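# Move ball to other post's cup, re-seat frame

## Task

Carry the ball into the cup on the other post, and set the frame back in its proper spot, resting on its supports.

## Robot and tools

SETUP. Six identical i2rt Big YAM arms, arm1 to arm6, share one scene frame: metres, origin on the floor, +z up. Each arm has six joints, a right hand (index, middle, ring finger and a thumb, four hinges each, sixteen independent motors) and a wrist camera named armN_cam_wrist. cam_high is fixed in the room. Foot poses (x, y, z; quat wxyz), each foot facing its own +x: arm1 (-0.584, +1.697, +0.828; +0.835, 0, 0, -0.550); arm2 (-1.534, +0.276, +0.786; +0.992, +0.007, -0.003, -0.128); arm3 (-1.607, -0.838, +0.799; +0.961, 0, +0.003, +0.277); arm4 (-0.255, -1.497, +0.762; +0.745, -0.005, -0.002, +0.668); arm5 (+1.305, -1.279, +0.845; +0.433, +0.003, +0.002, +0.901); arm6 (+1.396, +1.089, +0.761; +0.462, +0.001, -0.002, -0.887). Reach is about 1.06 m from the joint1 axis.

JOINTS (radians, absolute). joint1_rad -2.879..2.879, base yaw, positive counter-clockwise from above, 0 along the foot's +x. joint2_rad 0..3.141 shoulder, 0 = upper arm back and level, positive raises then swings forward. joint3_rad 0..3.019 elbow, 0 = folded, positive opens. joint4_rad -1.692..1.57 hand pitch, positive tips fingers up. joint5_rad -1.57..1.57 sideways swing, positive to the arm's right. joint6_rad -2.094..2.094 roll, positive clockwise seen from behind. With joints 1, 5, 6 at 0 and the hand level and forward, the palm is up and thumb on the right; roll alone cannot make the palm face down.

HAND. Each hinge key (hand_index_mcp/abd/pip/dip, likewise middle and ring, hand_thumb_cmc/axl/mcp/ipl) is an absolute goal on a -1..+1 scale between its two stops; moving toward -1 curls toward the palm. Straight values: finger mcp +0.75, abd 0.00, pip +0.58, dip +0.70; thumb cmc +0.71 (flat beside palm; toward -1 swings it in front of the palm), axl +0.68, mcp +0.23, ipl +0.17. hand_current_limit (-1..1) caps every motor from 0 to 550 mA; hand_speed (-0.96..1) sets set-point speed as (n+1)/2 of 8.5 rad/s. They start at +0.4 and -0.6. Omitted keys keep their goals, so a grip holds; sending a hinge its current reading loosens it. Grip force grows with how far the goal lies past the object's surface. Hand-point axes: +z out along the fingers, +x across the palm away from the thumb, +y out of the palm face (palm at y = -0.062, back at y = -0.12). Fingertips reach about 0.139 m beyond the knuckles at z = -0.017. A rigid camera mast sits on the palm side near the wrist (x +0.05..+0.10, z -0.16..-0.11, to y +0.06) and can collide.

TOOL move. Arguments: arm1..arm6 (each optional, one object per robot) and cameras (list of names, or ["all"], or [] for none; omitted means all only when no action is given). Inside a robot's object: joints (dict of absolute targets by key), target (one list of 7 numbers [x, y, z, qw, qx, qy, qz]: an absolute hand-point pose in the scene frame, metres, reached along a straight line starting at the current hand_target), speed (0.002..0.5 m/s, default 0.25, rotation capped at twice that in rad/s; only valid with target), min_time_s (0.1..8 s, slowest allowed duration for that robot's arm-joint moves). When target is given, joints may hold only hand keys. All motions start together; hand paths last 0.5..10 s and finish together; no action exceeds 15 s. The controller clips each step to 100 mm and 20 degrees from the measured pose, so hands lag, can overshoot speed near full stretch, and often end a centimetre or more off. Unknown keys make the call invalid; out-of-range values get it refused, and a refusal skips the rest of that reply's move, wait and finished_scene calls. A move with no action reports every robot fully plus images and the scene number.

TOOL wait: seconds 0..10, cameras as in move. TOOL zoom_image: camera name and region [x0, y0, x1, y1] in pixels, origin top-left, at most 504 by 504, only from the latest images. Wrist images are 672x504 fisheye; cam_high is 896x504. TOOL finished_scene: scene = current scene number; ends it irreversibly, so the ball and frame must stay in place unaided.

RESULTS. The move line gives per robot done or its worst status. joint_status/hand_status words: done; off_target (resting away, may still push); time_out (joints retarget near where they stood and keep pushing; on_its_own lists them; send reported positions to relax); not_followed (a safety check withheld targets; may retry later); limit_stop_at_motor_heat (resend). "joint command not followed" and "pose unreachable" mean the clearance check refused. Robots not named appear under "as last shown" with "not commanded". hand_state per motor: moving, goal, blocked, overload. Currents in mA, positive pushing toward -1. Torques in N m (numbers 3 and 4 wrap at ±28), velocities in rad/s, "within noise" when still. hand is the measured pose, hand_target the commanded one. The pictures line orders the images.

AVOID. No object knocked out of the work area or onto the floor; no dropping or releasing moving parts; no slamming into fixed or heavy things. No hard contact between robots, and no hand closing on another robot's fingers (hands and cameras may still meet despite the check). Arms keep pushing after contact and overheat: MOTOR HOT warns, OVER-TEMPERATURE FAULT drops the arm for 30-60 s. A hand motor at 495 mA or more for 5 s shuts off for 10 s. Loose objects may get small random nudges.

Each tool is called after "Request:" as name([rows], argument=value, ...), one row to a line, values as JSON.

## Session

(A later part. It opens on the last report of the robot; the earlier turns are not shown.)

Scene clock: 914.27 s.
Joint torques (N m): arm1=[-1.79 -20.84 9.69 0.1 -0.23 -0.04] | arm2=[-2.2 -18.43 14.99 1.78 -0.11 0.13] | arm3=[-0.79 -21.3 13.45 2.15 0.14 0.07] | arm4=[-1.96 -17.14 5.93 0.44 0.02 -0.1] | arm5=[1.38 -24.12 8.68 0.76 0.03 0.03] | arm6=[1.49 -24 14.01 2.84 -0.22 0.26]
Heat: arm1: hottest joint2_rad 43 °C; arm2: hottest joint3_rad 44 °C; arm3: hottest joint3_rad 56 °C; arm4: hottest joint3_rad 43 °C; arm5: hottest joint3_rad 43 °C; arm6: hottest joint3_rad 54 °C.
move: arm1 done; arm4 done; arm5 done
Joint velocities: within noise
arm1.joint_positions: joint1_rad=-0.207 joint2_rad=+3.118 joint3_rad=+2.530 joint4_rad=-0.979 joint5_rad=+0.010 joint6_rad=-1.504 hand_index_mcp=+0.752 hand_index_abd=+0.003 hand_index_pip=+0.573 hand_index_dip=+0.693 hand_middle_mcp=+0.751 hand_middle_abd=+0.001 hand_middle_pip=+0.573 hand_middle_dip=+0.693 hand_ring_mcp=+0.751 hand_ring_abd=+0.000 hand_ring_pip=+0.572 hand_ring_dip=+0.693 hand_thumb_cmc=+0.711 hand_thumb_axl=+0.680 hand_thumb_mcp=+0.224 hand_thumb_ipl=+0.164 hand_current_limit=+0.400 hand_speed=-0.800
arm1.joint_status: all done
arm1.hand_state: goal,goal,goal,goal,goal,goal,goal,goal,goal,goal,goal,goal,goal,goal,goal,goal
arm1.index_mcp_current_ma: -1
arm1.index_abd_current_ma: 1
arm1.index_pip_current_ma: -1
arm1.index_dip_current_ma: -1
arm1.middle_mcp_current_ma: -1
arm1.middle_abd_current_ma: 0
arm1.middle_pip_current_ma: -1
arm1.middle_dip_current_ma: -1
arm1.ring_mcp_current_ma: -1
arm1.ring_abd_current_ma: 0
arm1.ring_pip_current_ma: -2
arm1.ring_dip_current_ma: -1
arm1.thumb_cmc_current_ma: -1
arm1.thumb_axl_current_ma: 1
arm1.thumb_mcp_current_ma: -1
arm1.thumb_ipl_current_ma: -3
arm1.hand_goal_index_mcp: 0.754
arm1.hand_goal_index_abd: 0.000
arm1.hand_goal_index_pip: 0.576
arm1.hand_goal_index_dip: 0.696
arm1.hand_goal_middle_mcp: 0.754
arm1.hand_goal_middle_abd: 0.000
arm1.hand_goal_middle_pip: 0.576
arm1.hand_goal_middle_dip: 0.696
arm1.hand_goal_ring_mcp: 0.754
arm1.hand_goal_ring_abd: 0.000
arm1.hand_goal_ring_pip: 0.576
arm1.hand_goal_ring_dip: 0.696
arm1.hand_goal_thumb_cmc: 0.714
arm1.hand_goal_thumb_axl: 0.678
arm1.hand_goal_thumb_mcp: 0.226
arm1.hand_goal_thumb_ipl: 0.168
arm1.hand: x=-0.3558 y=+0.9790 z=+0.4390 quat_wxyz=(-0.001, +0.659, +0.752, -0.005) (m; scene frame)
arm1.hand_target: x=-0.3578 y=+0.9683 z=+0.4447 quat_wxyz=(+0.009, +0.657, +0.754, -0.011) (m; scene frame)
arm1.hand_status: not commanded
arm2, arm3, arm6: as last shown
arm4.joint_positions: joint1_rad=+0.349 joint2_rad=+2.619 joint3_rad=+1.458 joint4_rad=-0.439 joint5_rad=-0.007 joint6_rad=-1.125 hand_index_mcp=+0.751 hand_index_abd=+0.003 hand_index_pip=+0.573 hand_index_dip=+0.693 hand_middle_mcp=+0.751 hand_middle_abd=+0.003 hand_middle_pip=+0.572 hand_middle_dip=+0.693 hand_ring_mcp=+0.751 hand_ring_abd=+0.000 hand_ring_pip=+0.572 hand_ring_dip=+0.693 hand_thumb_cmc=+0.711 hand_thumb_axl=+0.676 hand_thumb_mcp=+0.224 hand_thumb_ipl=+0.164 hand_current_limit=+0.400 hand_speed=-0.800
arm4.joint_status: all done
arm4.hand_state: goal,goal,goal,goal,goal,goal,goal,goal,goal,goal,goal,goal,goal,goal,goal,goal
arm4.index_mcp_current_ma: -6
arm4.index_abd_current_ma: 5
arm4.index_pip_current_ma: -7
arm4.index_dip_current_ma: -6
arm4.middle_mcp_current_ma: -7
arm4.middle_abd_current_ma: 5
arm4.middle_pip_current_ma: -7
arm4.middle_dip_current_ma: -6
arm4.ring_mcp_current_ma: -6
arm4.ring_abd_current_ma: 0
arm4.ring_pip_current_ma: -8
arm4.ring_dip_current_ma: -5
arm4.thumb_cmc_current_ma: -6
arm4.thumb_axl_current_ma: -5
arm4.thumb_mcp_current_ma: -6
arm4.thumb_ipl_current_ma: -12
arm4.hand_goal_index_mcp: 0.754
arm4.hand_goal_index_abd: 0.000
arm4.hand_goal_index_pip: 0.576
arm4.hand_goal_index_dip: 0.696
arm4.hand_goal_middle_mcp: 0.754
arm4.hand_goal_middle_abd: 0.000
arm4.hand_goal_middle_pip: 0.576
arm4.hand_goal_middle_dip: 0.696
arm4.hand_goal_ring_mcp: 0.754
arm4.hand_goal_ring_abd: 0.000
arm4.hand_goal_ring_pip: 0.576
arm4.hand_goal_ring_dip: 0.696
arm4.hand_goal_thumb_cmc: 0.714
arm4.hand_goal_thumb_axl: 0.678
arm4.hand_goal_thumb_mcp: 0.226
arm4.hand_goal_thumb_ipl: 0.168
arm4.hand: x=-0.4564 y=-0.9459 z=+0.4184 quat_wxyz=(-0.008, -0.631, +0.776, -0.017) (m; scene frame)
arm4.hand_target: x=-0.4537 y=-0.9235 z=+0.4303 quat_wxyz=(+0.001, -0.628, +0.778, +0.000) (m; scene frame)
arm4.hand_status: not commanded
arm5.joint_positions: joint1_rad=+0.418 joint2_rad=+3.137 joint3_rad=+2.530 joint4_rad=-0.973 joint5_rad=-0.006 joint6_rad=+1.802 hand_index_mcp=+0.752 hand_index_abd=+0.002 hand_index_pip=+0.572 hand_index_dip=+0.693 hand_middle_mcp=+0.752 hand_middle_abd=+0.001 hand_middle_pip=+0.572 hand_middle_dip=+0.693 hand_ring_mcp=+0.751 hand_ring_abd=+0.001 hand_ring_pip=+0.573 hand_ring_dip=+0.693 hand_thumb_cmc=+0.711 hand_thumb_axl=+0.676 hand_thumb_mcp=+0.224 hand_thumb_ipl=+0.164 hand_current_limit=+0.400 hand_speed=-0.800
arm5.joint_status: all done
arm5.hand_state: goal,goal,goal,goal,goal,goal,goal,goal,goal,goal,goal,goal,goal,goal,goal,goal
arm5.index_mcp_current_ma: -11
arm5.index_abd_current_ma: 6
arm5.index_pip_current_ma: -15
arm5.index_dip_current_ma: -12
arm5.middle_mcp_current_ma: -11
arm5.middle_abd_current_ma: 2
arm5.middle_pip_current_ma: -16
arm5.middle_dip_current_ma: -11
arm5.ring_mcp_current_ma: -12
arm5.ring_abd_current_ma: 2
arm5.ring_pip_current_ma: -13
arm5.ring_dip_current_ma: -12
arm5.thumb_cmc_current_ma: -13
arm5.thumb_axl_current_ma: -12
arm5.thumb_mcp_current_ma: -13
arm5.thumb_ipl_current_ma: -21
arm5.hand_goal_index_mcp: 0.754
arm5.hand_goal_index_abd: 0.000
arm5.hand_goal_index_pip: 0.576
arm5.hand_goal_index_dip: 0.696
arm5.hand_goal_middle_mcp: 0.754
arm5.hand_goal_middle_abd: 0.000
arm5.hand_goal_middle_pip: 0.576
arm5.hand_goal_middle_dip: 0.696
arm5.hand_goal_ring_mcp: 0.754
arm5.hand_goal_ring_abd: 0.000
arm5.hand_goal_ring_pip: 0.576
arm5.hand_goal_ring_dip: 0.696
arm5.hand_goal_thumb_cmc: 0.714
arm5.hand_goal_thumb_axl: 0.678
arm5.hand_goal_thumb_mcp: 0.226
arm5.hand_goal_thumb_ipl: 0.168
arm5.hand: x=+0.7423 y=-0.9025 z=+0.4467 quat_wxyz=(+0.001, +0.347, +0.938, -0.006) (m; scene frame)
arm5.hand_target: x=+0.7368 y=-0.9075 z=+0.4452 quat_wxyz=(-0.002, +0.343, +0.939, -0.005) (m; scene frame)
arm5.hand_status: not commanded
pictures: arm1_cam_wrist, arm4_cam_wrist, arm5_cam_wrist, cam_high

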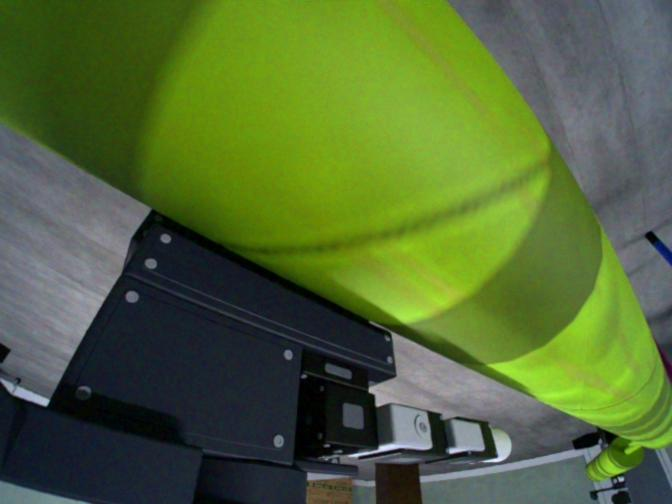

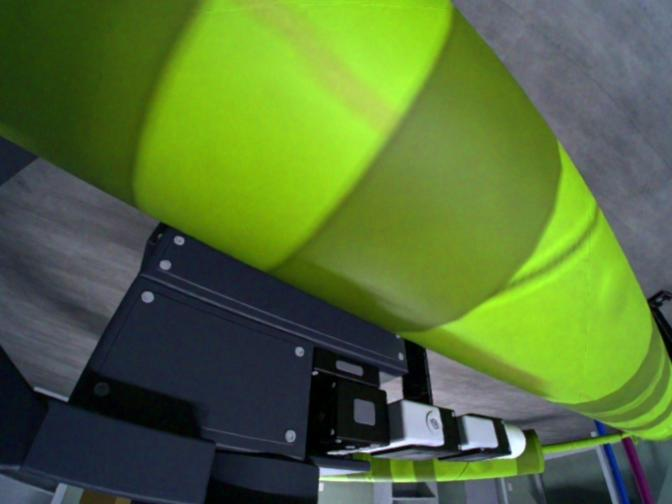

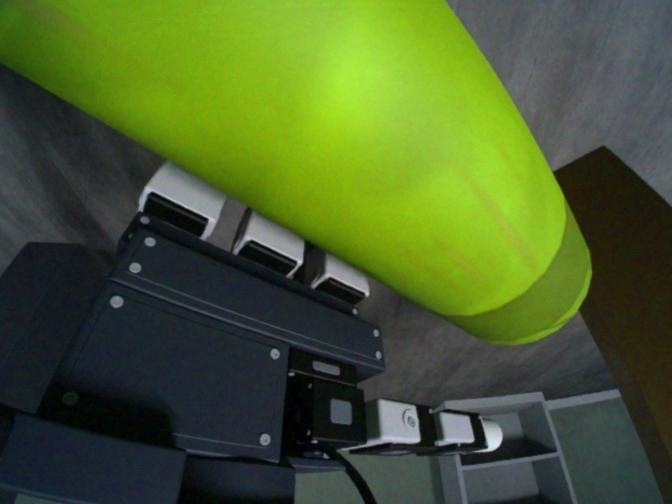

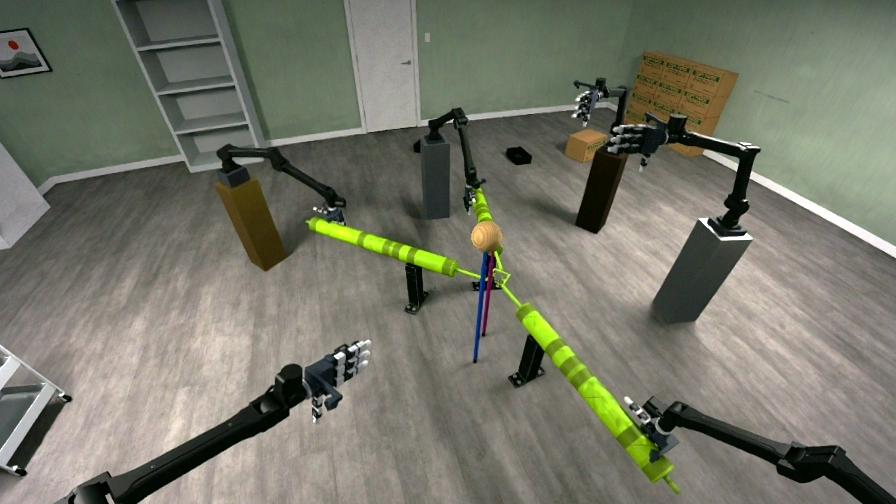

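Request:
move(arm1={"target": [-0.399, 0.962, 0.452, 0, 0.6534, 0.7570, 0], "speed": 0.06}, arm4={"target": [-0.4128, -0.932, 0.438, 0, -0.6286, 0.7777, 0], "speed": 0.06}, arm5={"target": [0.709, -0.9395, 0.456, 0, 0.3510, 0.9363, 0], "speed": 0.06})

Request:
move(arm1={"target": [-0.409, 0.962, 0.70, 0, 0.6534, 0.7570, 0], "speed": 0.15}, arm4={"target": [-0.4028, -0.942, 0.70, 0, -0.6286, 0.7777, 0], "speed": 0.15}, arm5={"target": [0.699, -0.9495, 0.70, 0, 0.3510, 0.9363, 0], "speed": 0.15}, cameras=["cam_high", "arm2_cam_wrist", "arm3_cam_wrist"])

Request:
zoom_image(camera="cam_high", region=[420, 180, 700, 500])

Scene clock: 923.23 s.
Joint torques (N m): arm1=[-1.55 -20.89 10.47 -0.38 -0.26 -0.04] | arm2=[-2.2 -18.43 14.99 1.8 -0.11 0.12] | arm3=[-0.79 -21.3 13.45 2.17 0.14 0.08] | arm4=[-0.91 -18.2 2.96 0.98 -0.03 -0.13] | arm5=[0.73 -23.24 11.9 -0.1 0.11 0.12] | arm6=[1.49 -23.94 14 2.84 -0.22 0.26]
Heat: arm1: hottest joint2_rad 43 °C; arm2: hottest joint3_rad 44 °C; arm3: hottest joint3_rad 56 °C; arm4: hottest joint3_rad 42 °C; arm5: hottest joint3_rad 43 °C; arm6: hottest joint3_rad 54 °C.
move: arm1 off_target; arm4 off_target; arm5 done
Joint velocities: within noise
arm1.joint_positions: joint1_rad=-0.268 joint2_rad=+3.118 joint3_rad=+2.544 joint4_rad=-1.016 joint5_rad=+0.005 joint6_rad=-1.570 hand_index_mcp=+0.752 hand_index_abd=+0.003 hand_index_pip=+0.573 hand_index_dip=+0.693 hand_middle_mcp=+0.751 hand_middle_abd=+0.001 hand_middle_pip=+0.573 hand_middle_dip=+0.693 hand_ring_mcp=+0.751 hand_ring_abd=+0.000 hand_ring_pip=+0.573 hand_ring_dip=+0.693 hand_thumb_cmc=+0.712 hand_thumb_axl=+0.680 hand_thumb_mcp=+0.224 hand_thumb_ipl=+0.164 hand_current_limit=+0.400 hand_speed=-0.800
arm1.joint_status: not commanded
arm1.hand_state: goal,goal,goal,goal,goal,goal,goal,goal,goal,goal,goal,goal,goal,goal,goal,goal
arm1.index_mcp_current_ma: -1
arm1.index_abd_current_ma: 1
arm1.index_pip_current_ma: -1
arm1.index_dip_current_ma: -1
arm1.middle_mcp_current_ma: -1
arm1.middle_abd_current_ma: 0
arm1.middle_pip_current_ma: -1
arm1.middle_dip_current_ma: -1
arm1.ring_mcp_current_ma: -1
arm1.ring_abd_current_ma: 0
arm1.ring_pip_current_ma: -1
arm1.ring_dip_current_ma: -1
arm1.thumb_cmc_current_ma: -1
arm1.thumb_axl_current_ma: 1
arm1.thumb_mcp_current_ma: -1
arm1.thumb_ipl_current_ma: -3
arm1.hand_goal_index_mcp: 0.754
arm1.hand_goal_index_abd: 0.000
arm1.hand_goal_index_pip: 0.576
arm1.hand_goal_index_dip: 0.696
arm1.hand_goal_middle_mcp: 0.754
arm1.hand_goal_middle_abd: 0.000
arm1.hand_goal_middle_pip: 0.576
arm1.hand_goal_middle_dip: 0.696
arm1.hand_goal_ring_mcp: 0.754
arm1.hand_goal_ring_abd: 0.000
arm1.hand_goal_ring_pip: 0.576
arm1.hand_goal_ring_dip: 0.696
arm1.hand_goal_thumb_cmc: 0.714
arm1.hand_goal_thumb_axl: 0.678
arm1.hand_goal_thumb_mcp: 0.226
arm1.hand_goal_thumb_ipl: 0.168
arm1.hand: x=-0.3984 y=+0.9750 z=+0.4435 quat_wxyz=(-0.009, +0.657, +0.754, +0.004) (m; scene frame)
arm1.hand_target: x=-0.3990 y=+0.9629 z=+0.4523 quat_wxyz=(+0.002, +0.654, +0.756, -0.002) (m; scene frame)
arm1.hand_status: off_target (0.015 m and 1.2 deg from the pose sent, 0.048 m and 1.0 deg at the start; a joint's target at an end of its range on 20 of 39 steps)
arm2, arm3, arm6: as last shown
arm4.joint_positions: joint1_rad=+0.274 joint2_rad=+2.599 joint3_rad=+1.422 joint4_rad=-0.421 joint5_rad=-0.007 joint6_rad=-1.197 hand_index_mcp=+0.751 hand_index_abd=+0.003 hand_index_pip=+0.573 hand_index_dip=+0.693 hand_middle_mcp=+0.751 hand_middle_abd=+0.003 hand_middle_pip=+0.573 hand_middle_dip=+0.693 hand_ring_mcp=+0.751 hand_ring_abd=+0.000 hand_ring_pip=+0.572 hand_ring_dip=+0.693 hand_thumb_cmc=+0.711 hand_thumb_axl=+0.676 hand_thumb_mcp=+0.224 hand_thumb_ipl=+0.164 hand_current_limit=+0.400 hand_speed=-0.800
arm4.joint_status: not commanded
arm4.hand_state: goal,goal,goal,goal,goal,goal,goal,goal,goal,goal,goal,goal,goal,goal,goal,goal
arm4.index_mcp_current_ma: -6
arm4.index_abd_current_ma: 5
arm4.index_pip_current_ma: -6
arm4.index_dip_current_ma: -6
arm4.middle_mcp_current_ma: -7
arm4.middle_abd_current_ma: 5
arm4.middle_pip_current_ma: -7
arm4.middle_dip_current_ma: -6
arm4.ring_mcp_current_ma: -6
arm4.ring_abd_current_ma: 0
arm4.ring_pip_current_ma: -7
arm4.ring_dip_current_ma: -5
arm4.thumb_cmc_current_ma: -5
arm4.thumb_axl_current_ma: -5
arm4.thumb_mcp_current_ma: -6
arm4.thumb_ipl_current_ma: -12
arm4.hand_goal_index_mcp: 0.754
arm4.hand_goal_index_abd: 0.000
arm4.hand_goal_index_pip: 0.576
arm4.hand_goal_index_dip: 0.696
arm4.hand_goal_middle_mcp: 0.754
arm4.hand_goal_middle_abd: 0.000
arm4.hand_goal_middle_pip: 0.576
arm4.hand_goal_middle_dip: 0.696
arm4.hand_goal_ring_mcp: 0.754
arm4.hand_goal_ring_abd: 0.000
arm4.hand_goal_ring_pip: 0.576
arm4.hand_goal_ring_dip: 0.696
arm4.hand_goal_thumb_cmc: 0.714
arm4.hand_goal_thumb_axl: 0.678
arm4.hand_goal_thumb_mcp: 0.226
arm4.hand_goal_thumb_ipl: 0.168
arm4.hand: x=-0.4165 y=-0.9450 z=+0.4240 quat_wxyz=(-0.008, -0.629, +0.777, -0.015) (m; scene frame)
arm4.hand_target: x=-0.4127 y=-0.9320 z=+0.4379 quat_wxyz=(+0.000, -0.629, +0.778, +0.000) (m; scene frame)
arm4.hand_status: off_target (0.019 m and 2.0 deg from the pose sent, 0.050 m and 2.2 deg at the start)
arm5.joint_positions: joint1_rad=+0.481 joint2_rad=+3.137 joint3_rad=+2.558 joint4_rad=-0.994 joint5_rad=+0.000 joint6_rad=+1.864 hand_index_mcp=+0.752 hand_index_abd=+0.002 hand_index_pip=+0.573 hand_index_dip=+0.693 hand_middle_mcp=+0.752 hand_middle_abd=+0.001 hand_middle_pip=+0.572 hand_middle_dip=+0.693 hand_ring_mcp=+0.751 hand_ring_abd=+0.001 hand_ring_pip=+0.573 hand_ring_dip=+0.693 hand_thumb_cmc=+0.711 hand_thumb_axl=+0.676 hand_thumb_mcp=+0.224 hand_thumb_ipl=+0.164 hand_current_limit=+0.400 hand_speed=-0.800
arm5.joint_status: not commanded
arm5.hand_state: goal,goal,goal,goal,goal,goal,goal,goal,goal,goal,goal,goal,goal,goal,goal,goal
arm5.index_mcp_current_ma: -11
arm5.index_abd_current_ma: 6
arm5.index_pip_current_ma: -15
arm5.index_dip_current_ma: -12
arm5.middle_mcp_current_ma: -11
arm5.middle_abd_current_ma: 2
arm5.middle_pip_current_ma: -15
arm5.middle_dip_current_ma: -11
arm5.ring_mcp_current_ma: -12
arm5.ring_abd_current_ma: 2
arm5.ring_pip_current_ma: -12
arm5.ring_dip_current_ma: -12
arm5.thumb_cmc_current_ma: -12
arm5.thumb_axl_current_ma: -12
arm5.thumb_mcp_current_ma: -13
arm5.thumb_ipl_current_ma: -21
arm5.hand_goal_index_mcp: 0.754
arm5.hand_goal_index_abd: 0.000
arm5.hand_goal_index_pip: 0.576
arm5.hand_goal_index_dip: 0.696
arm5.hand_goal_middle_mcp: 0.754
arm5.hand_goal_middle_abd: 0.000
arm5.hand_goal_middle_pip: 0.576
arm5.hand_goal_middle_dip: 0.696
arm5.hand_goal_ring_mcp: 0.754
arm5.hand_goal_ring_abd: 0.000
arm5.hand_goal_ring_pip: 0.576
arm5.hand_goal_ring_dip: 0.696
arm5.hand_goal_thumb_cmc: 0.714
arm5.hand_goal_thumb_axl: 0.678
arm5.hand_goal_thumb_mcp: 0.226
arm5.hand_goal_thumb_ipl: 0.168
arm5.hand: x=+0.7162 y=-0.9392 z=+0.4561 quat_wxyz=(-0.001, +0.347, +0.938, -0.002) (m; scene frame)
arm5.hand_target: x=+0.7097 y=-0.9399 z=+0.4563 quat_wxyz=(-0.007, +0.349, +0.937, -0.001) (m; scene frame)
arm5.hand_status: done (0.007 m and 0.6 deg from the pose sent, 0.051 m and 0.8 deg at the start; a joint's target at an end of its range on 25 of 39 steps)
pictures: none

Scene clock: 925.77 s.
Joint torques (N m): arm1=[-2.26 -22.42 7.46 -0.25 -0.27 -0.05] | arm2=[-2.26 -18.43 14.99 1.78 -0.11 0.13] | arm3=[-0.79 -21.3 13.46 2.15 0.14 0.07] | arm4=[-1.61 -15.21 6.27 0.02 -0.06 -0.09] | arm5=[1.44 -24.12 8.55 0.02 0.15 0.11] | arm6=[1.49 -23.94 14 2.84 -0.22 0.26]
Heat: arm1: hottest joint2_rad 43 °C; arm2: hottest joint3_rad 44 °C; arm3: hottest joint3_rad 56 °C; arm4: hottest joint3_rad 42 °C; arm5: hottest joint3_rad 43 °C; arm6: hottest joint3_rad 54 °C.
move: arm1 off_target; arm4 done; arm5 off_target
Joint velocities: within noise
arm1.joint_positions: joint1_rad=-0.273 joint2_rad=+2.601 joint3_rad=+2.184 joint4_rad=-1.152 joint5_rad=+0.004 joint6_rad=-1.585 hand_index_mcp=+0.752 hand_index_abd=+0.002 hand_index_pip=+0.573 hand_index_dip=+0.693 hand_middle_mcp=+0.751 hand_middle_abd=+0.001 hand_middle_pip=+0.573 hand_middle_dip=+0.693 hand_ring_mcp=+0.751 hand_ring_abd=+0.000 hand_ring_pip=+0.573 hand_ring_dip=+0.693 hand_thumb_cmc=+0.712 hand_thumb_axl=+0.680 hand_thumb_mcp=+0.224 hand_thumb_ipl=+0.164 hand_current_limit=+0.400 hand_speed=-0.800
arm1.joint_status: not commanded
arm1.hand_state: goal,goal,goal,goal,goal,goal,goal,goal,goal,goal,goal,goal,goal,goal,goal,goal
arm1.index_mcp_current_ma: -1
arm1.index_abd_current_ma: 1
arm1.index_pip_current_ma: -1
arm1.index_dip_current_ma: -1
arm1.middle_mcp_current_ma: -1
arm1.middle_abd_current_ma: 0
arm1.middle_pip_current_ma: -1
arm1.middle_dip_current_ma: -1
arm1.ring_mcp_current_ma: -1
arm1.ring_abd_current_ma: 0
arm1.ring_pip_current_ma: -1
arm1.ring_dip_current_ma: -1
arm1.thumb_cmc_current_ma: -1
arm1.thumb_axl_current_ma: 1
arm1.thumb_mcp_current_ma: -1
arm1.thumb_ipl_current_ma: -3
arm1.hand_goal_index_mcp: 0.754
arm1.hand_goal_index_abd: 0.000
arm1.hand_goal_index_pip: 0.576
arm1.hand_goal_index_dip: 0.696
arm1.hand_goal_middle_mcp: 0.754
arm1.hand_goal_middle_abd: 0.000
arm1.hand_goal_middle_pip: 0.576
arm1.hand_goal_middle_dip: 0.696
arm1.hand_goal_ring_mcp: 0.754
arm1.hand_goal_ring_abd: 0.000
arm1.hand_goal_ring_pip: 0.576
arm1.hand_goal_ring_dip: 0.696
arm1.hand_goal_thumb_cmc: 0.714
arm1.hand_goal_thumb_axl: 0.678
arm1.hand_goal_thumb_mcp: 0.226
arm1.hand_goal_thumb_ipl: 0.168
arm1.hand: x=-0.4006 y=+0.9624 z=+0.6924 quat_wxyz=(-0.001, +0.653, +0.757, -0.002) (m; scene frame)
arm1.hand_target: x=-0.4088 y=+0.9620 z=+0.7000 quat_wxyz=(+0.000, +0.653, +0.757, +0.000) (m; scene frame)
arm1.hand_status: off_target (0.011 m and 0.2 deg from the pose sent, 0.257 m and 1.2 deg at the start)
arm2, arm3, arm6: as last shown
arm4.joint_positions: joint1_rad=+0.257 joint2_rad=+1.999 joint3_rad=+1.244 joint4_rad=-0.803 joint5_rad=-0.008 joint6_rad=-1.218 hand_index_mcp=+0.751 hand_index_abd=+0.003 hand_index_pip=+0.573 hand_index_dip=+0.693 hand_middle_mcp=+0.751 hand_middle_abd=+0.003 hand_middle_pip=+0.573 hand_middle_dip=+0.693 hand_ring_mcp=+0.751 hand_ring_abd=+0.000 hand_ring_pip=+0.573 hand_ring_dip=+0.693 hand_thumb_cmc=+0.711 hand_thumb_axl=+0.676 hand_thumb_mcp=+0.223 hand_thumb_ipl=+0.164 hand_current_limit=+0.400 hand_speed=-0.800
arm4.joint_status: not commanded
arm4.hand_state: goal,goal,goal,goal,goal,goal,goal,goal,goal,goal,goal,goal,goal,goal,goal,goal
arm4.index_mcp_current_ma: -5
arm4.index_abd_current_ma: 4
arm4.index_pip_current_ma: -6
arm4.index_dip_current_ma: -6
arm4.middle_mcp_current_ma: -7
arm4.middle_abd_current_ma: 4
arm4.middle_pip_current_ma: -7
arm4.middle_dip_current_ma: -6
arm4.ring_mcp_current_ma: -6
arm4.ring_abd_current_ma: 0
arm4.ring_pip_current_ma: -7
arm4.ring_dip_current_ma: -5
arm4.thumb_cmc_current_ma: -5
arm4.thumb_axl_current_ma: -5
arm4.thumb_mcp_current_ma: -7
arm4.thumb_ipl_current_ma: -12
arm4.hand_goal_index_mcp: 0.754
arm4.hand_goal_index_abd: 0.000
arm4.hand_goal_index_pip: 0.576
arm4.hand_goal_index_dip: 0.696
arm4.hand_goal_middle_mcp: 0.754
arm4.hand_goal_middle_abd: 0.000
arm4.hand_goal_middle_pip: 0.576
arm4.hand_goal_middle_dip: 0.696
arm4.hand_goal_ring_mcp: 0.754
arm4.hand_goal_ring_abd: 0.000
arm4.hand_goal_ring_pip: 0.576
arm4.hand_goal_ring_dip: 0.696
arm4.hand_goal_thumb_cmc: 0.714
arm4.hand_goal_thumb_axl: 0.678
arm4.hand_goal_thumb_mcp: 0.226
arm4.hand_goal_thumb_ipl: 0.168
arm4.hand: x=-0.4110 y=-0.9410 z=+0.6963 quat_wxyz=(+0.002, -0.631, +0.776, +0.002) (m; scene frame)
arm4.hand_target: x=-0.4029 y=-0.9420 z=+0.6999 quat_wxyz=(+0.000, -0.629, +0.778, +0.000) (m; scene frame)
arm4.hand_status: done (0.009 m and 0.5 deg from the pose sent, 0.276 m and 2.0 deg at the start)
arm5.joint_positions: joint1_rad=+0.494 joint2_rad=+2.629 joint3_rad=+2.225 joint4_rad=-1.146 joint5_rad=+0.002 joint6_rad=+1.888 hand_index_mcp=+0.752 hand_index_abd=+0.002 hand_index_pip=+0.573 hand_index_dip=+0.693 hand_middle_mcp=+0.752 hand_middle_abd=+0.001 hand_middle_pip=+0.572 hand_middle_dip=+0.693 hand_ring_mcp=+0.751 hand_ring_abd=+0.001 hand_ring_pip=+0.573 hand_ring_dip=+0.693 hand_thumb_cmc=+0.711 hand_thumb_axl=+0.676 hand_thumb_mcp=+0.223 hand_thumb_ipl=+0.164 hand_current_limit=+0.400 hand_speed=-0.800
arm5.joint_status: not commanded
arm5.hand_state: goal,goal,goal,goal,goal,goal,goal,goal,goal,goal,goal,goal,goal,goal,goal,goal
arm5.index_mcp_current_ma: -11
arm5.index_abd_current_ma: 6
arm5.index_pip_current_ma: -14
arm5.index_dip_current_ma: -11
arm5.middle_mcp_current_ma: -11
arm5.middle_abd_current_ma: 2
arm5.middle_pip_current_ma: -15
arm5.middle_dip_current_ma: -11
arm5.ring_mcp_current_ma: -12
arm5.ring_abd_current_ma: 2
arm5.ring_pip_current_ma: -12
arm5.ring_dip_current_ma: -12
arm5.thumb_cmc_current_ma: -12
arm5.thumb_axl_current_ma: -12
arm5.thumb_mcp_current_ma: -15
arm5.thumb_ipl_current_ma: -20
arm5.hand_goal_index_mcp: 0.754
arm5.hand_goal_index_abd: 0.000
arm5.hand_goal_index_pip: 0.576
arm5.hand_goal_index_dip: 0.696
arm5.hand_goal_middle_mcp: 0.754
arm5.hand_goal_middle_abd: 0.000
arm5.hand_goal_middle_pip: 0.576
arm5.hand_goal_middle_dip: 0.696
arm5.hand_goal_ring_mcp: 0.754
arm5.hand_goal_ring_abd: 0.000
arm5.hand_goal_ring_pip: 0.576
arm5.hand_goal_ring_dip: 0.696
arm5.hand_goal_thumb_cmc: 0.714
arm5.hand_goal_thumb_axl: 0.678
arm5.hand_goal_thumb_mcp: 0.226
arm5.hand_goal_thumb_ipl: 0.168
arm5.hand: x=+0.6949 y=-0.9394 z=+0.7067 quat_wxyz=(-0.013, +0.352, +0.936, -0.001) (m; scene frame)
arm5.hand_target: x=+0.6990 y=-0.9492 z=+0.7002 quat_wxyz=(+0.000, +0.351, +0.936, +0.000) (m; scene frame)
arm5.hand_status: off_target (0.013 m and 1.5 deg from the pose sent, 0.245 m and 0.6 deg at the start)
pictures: arm2_cam_wrist, arm3_cam_wrist, cam_high

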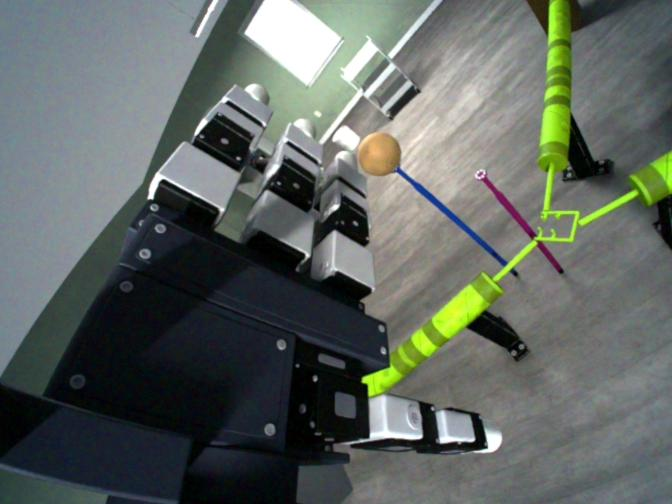

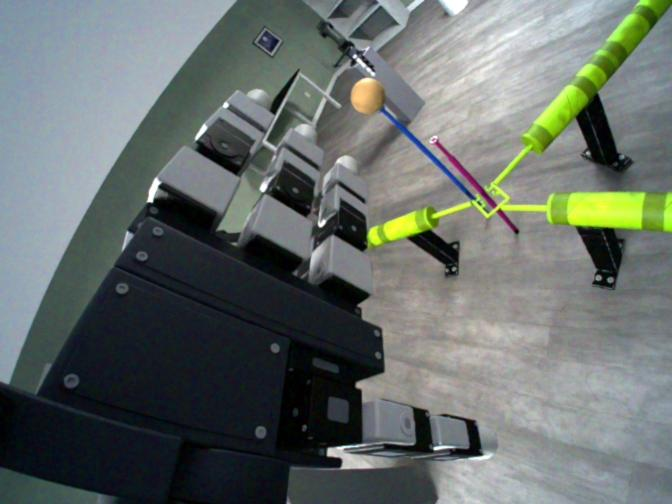

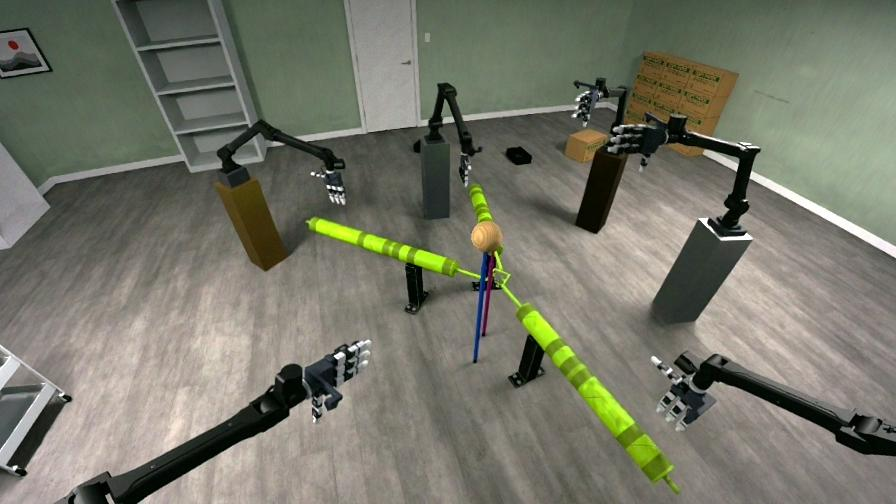

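Scaled by 1.575 from the camera's 896x504 image, which has a finer 1280x720 frame.

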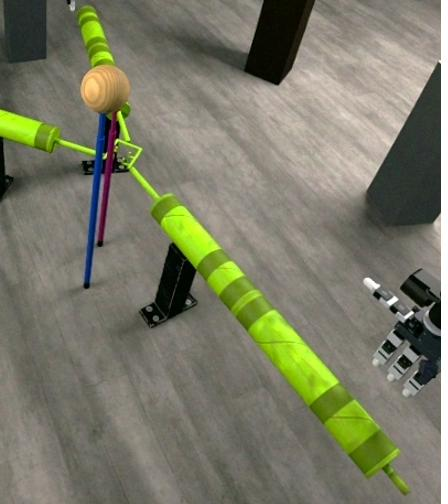

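Request:
zoom_image(camera="cam_high", region=[440, 230, 560, 330])

Scaled by 4.200 from the camera's 896x504 image, which has a finer 1280x720 frame.

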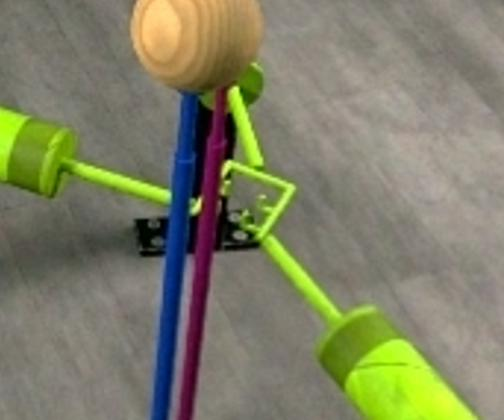

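Request:
finished_scene(scene=1)

The scene is finished: the task was done.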